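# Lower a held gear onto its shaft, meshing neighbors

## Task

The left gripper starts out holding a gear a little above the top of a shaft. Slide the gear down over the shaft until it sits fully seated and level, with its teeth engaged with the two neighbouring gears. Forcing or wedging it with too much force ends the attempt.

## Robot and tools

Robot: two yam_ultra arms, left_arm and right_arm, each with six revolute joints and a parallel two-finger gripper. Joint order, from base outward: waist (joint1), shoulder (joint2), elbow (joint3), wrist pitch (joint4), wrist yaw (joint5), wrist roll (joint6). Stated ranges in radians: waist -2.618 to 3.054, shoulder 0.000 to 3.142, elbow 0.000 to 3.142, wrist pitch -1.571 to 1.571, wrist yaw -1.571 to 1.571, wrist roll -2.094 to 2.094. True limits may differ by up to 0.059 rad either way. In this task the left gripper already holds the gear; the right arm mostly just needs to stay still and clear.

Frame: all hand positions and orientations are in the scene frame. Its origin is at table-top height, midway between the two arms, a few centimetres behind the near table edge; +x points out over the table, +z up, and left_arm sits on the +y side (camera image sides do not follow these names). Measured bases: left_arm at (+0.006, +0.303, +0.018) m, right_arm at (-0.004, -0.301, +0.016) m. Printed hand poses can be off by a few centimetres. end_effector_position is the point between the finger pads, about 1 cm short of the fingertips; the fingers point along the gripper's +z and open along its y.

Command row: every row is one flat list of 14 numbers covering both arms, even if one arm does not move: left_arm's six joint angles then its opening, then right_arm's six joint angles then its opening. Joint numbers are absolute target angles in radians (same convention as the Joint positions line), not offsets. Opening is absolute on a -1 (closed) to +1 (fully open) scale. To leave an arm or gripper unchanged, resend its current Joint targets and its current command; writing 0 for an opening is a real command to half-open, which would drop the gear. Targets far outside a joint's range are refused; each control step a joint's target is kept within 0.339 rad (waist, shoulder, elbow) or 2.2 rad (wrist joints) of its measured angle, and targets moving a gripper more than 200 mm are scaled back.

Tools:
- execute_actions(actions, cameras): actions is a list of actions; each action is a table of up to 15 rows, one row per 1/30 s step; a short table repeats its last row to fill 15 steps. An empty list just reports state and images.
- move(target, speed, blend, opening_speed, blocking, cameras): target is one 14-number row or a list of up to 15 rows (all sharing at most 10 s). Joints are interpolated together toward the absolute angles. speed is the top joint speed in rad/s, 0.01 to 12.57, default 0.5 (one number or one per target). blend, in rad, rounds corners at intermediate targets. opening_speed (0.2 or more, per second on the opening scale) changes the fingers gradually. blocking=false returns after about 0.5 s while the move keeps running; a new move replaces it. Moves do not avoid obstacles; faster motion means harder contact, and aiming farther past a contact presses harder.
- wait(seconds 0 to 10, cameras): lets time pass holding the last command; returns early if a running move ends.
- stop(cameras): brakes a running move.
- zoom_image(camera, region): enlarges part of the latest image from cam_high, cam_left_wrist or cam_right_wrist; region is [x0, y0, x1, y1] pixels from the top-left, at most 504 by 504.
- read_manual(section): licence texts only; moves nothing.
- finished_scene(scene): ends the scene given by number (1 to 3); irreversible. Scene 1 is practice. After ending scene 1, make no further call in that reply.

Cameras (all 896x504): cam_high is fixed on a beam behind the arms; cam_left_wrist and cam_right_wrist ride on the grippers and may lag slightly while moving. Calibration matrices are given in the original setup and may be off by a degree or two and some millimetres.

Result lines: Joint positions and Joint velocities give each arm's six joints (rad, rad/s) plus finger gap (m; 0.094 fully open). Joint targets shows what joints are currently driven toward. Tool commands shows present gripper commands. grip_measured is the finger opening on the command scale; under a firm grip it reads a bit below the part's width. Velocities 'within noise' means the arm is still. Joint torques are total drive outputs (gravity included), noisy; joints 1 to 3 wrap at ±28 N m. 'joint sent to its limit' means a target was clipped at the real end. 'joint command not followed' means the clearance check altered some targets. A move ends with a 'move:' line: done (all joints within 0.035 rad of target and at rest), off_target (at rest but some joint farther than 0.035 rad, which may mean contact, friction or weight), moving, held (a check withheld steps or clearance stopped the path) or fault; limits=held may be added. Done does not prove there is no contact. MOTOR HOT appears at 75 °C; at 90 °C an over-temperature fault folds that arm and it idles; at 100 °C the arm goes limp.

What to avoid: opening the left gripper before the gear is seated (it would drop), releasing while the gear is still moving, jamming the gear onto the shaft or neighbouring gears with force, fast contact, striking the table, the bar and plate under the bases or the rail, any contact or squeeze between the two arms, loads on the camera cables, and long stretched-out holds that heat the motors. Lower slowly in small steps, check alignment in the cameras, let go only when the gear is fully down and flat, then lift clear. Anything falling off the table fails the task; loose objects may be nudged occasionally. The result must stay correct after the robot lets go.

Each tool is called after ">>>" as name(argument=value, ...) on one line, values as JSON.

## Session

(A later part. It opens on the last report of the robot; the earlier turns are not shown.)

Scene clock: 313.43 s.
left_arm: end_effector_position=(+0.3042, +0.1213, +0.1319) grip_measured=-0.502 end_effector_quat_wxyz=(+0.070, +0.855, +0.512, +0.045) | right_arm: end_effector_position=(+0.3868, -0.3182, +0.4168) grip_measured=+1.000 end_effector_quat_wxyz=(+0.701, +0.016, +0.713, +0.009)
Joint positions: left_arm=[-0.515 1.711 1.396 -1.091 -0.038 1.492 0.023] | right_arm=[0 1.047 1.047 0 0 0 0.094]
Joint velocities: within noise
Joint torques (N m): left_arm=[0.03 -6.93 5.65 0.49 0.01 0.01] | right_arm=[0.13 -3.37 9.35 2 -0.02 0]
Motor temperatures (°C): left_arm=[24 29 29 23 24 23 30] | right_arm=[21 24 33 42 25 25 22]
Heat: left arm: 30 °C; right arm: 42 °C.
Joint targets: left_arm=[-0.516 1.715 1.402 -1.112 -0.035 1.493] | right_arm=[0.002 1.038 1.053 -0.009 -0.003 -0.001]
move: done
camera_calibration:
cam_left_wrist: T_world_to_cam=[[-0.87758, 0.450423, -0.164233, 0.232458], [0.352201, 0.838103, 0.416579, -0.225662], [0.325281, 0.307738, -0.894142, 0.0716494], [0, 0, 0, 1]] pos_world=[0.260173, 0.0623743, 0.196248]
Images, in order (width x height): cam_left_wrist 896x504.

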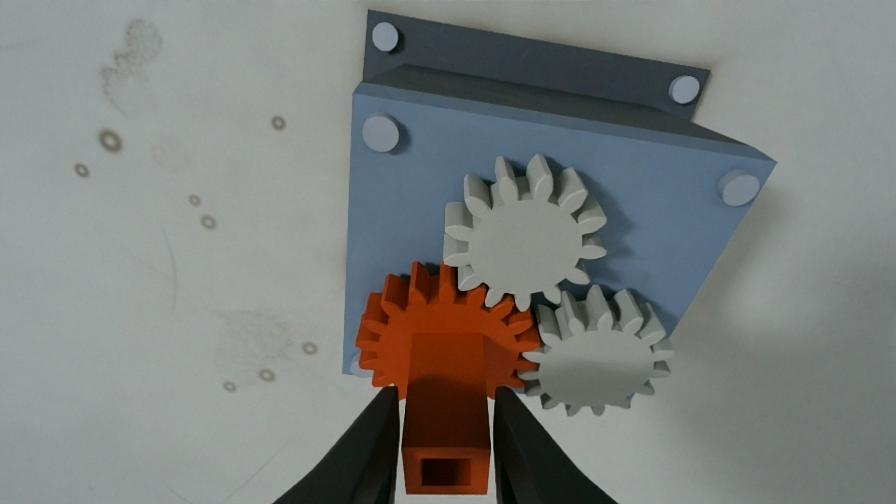

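>>> move(target=[[-0.516,1.715,1.402,-1.112,-0.035,1.493,-0.3,0.002,1.038,1.053,-0.009,-0.003,-0.001,1],[-0.512,1.690,1.550,-1.285,-0.035,1.493,-0.3,0.002,1.038,1.053,-0.009,-0.003,-0.001,1],[-0.512,1.670,1.720,-1.43,-0.035,1.493,-0.3,0.002,1.038,1.053,-0.009,-0.003,-0.001,1]], speed=0.2, cameras=["cam_left_wrist","cam_high"])

>>> zoom_image(camera="cam_left_wrist", region=[320, 100, 720, 450])

>>> zoom_image(camera="cam_high", region=[320, 170, 420, 270])

Scene clock: 324.57 s.
left_arm: end_effector_position=(+0.2991, +0.1264, +0.2157) grip_measured=-0.302 end_effector_quat_wxyz=(+0.080, +0.854, +0.512, +0.050) | right_arm: end_effector_position=(+0.3868, -0.3182, +0.4168) grip_measured=+1.000 end_effector_quat_wxyz=(+0.701, +0.016, +0.713, +0.009)
Joint positions: left_arm=[-0.515 1.69 1.703 -1.395 -0.038 1.492 0.033] | right_arm=[0 1.047 1.047 0 0 0 0.094]
Joint velocities: within noise
Joint torques (N m): left_arm=[0.35 -8.69 6.41 0.42 0.01 0.01] | right_arm=[0.13 -3.37 9.35 2 -0.03 0]
Motor temperatures (°C): left_arm=[24 29 29 23 24 23 29] | right_arm=[21 24 33 42 25 25 22]
Heat: left arm: 29 °C; right arm: 42 °C.
Joint targets: left_arm=[-0.512 1.670 1.720 -1.430 -0.035 1.493] | right_arm=[0.002 1.038 1.053 -0.009 -0.003 -0.001]
move: done
camera_calibration:
cam_left_wrist: T_world_to_cam=[[-0.874215, 0.447761, -0.187773, 0.243885], [0.343471, 0.843649, 0.412655, -0.260399], [0.343185, 0.296254, -0.891323, 0.142131], [0, 0, 0, 1]] pos_world=[0.25387, 0.0683759, 0.279935]
Images, in order (width x height): cam_high 896x504, cam_left_wrist 896x504.

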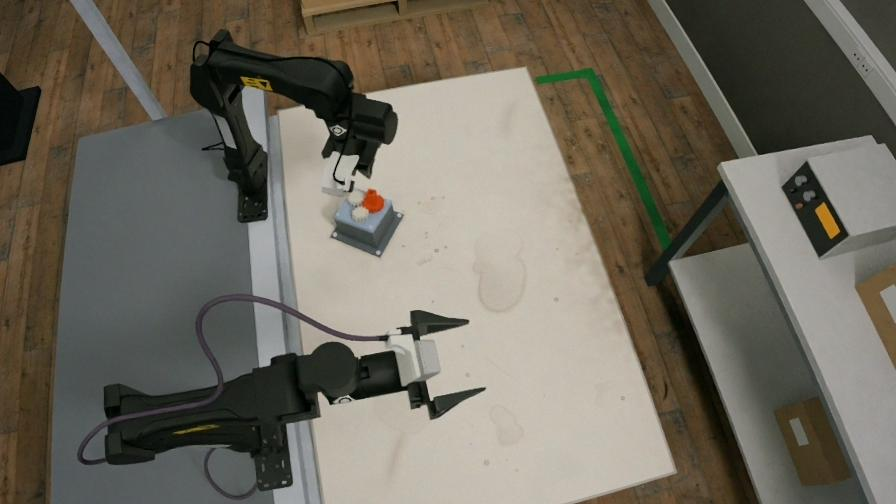

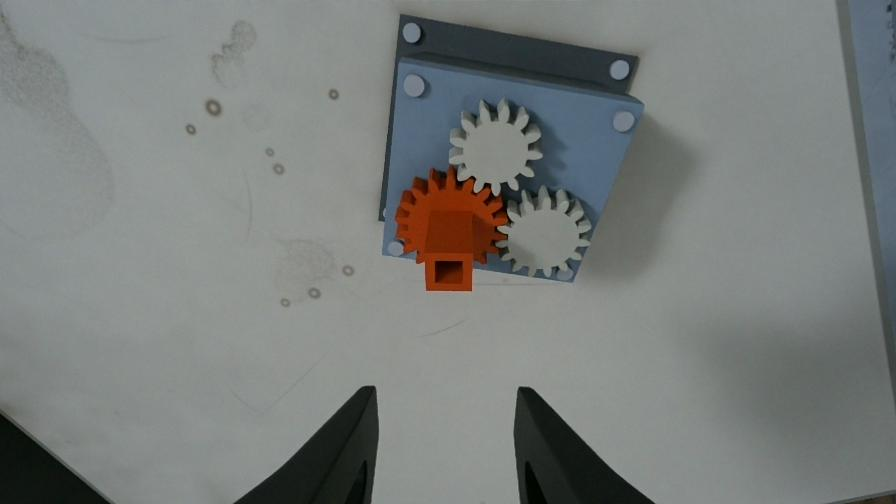

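Scaled by 1.260.

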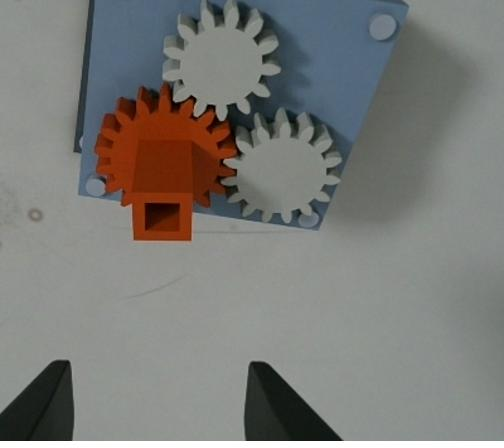

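Scaled by 5.040.

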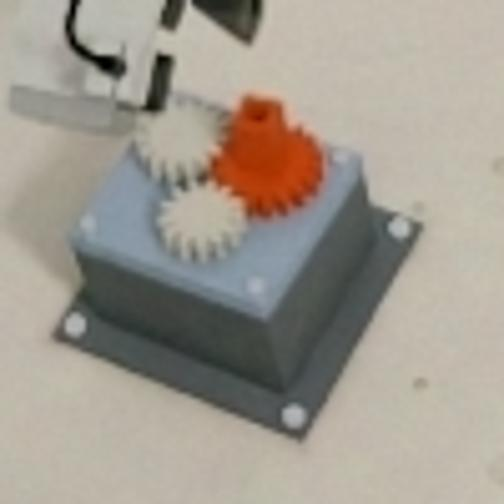

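>>> finished_scene(scene=2)

The scene is finished: the task was done.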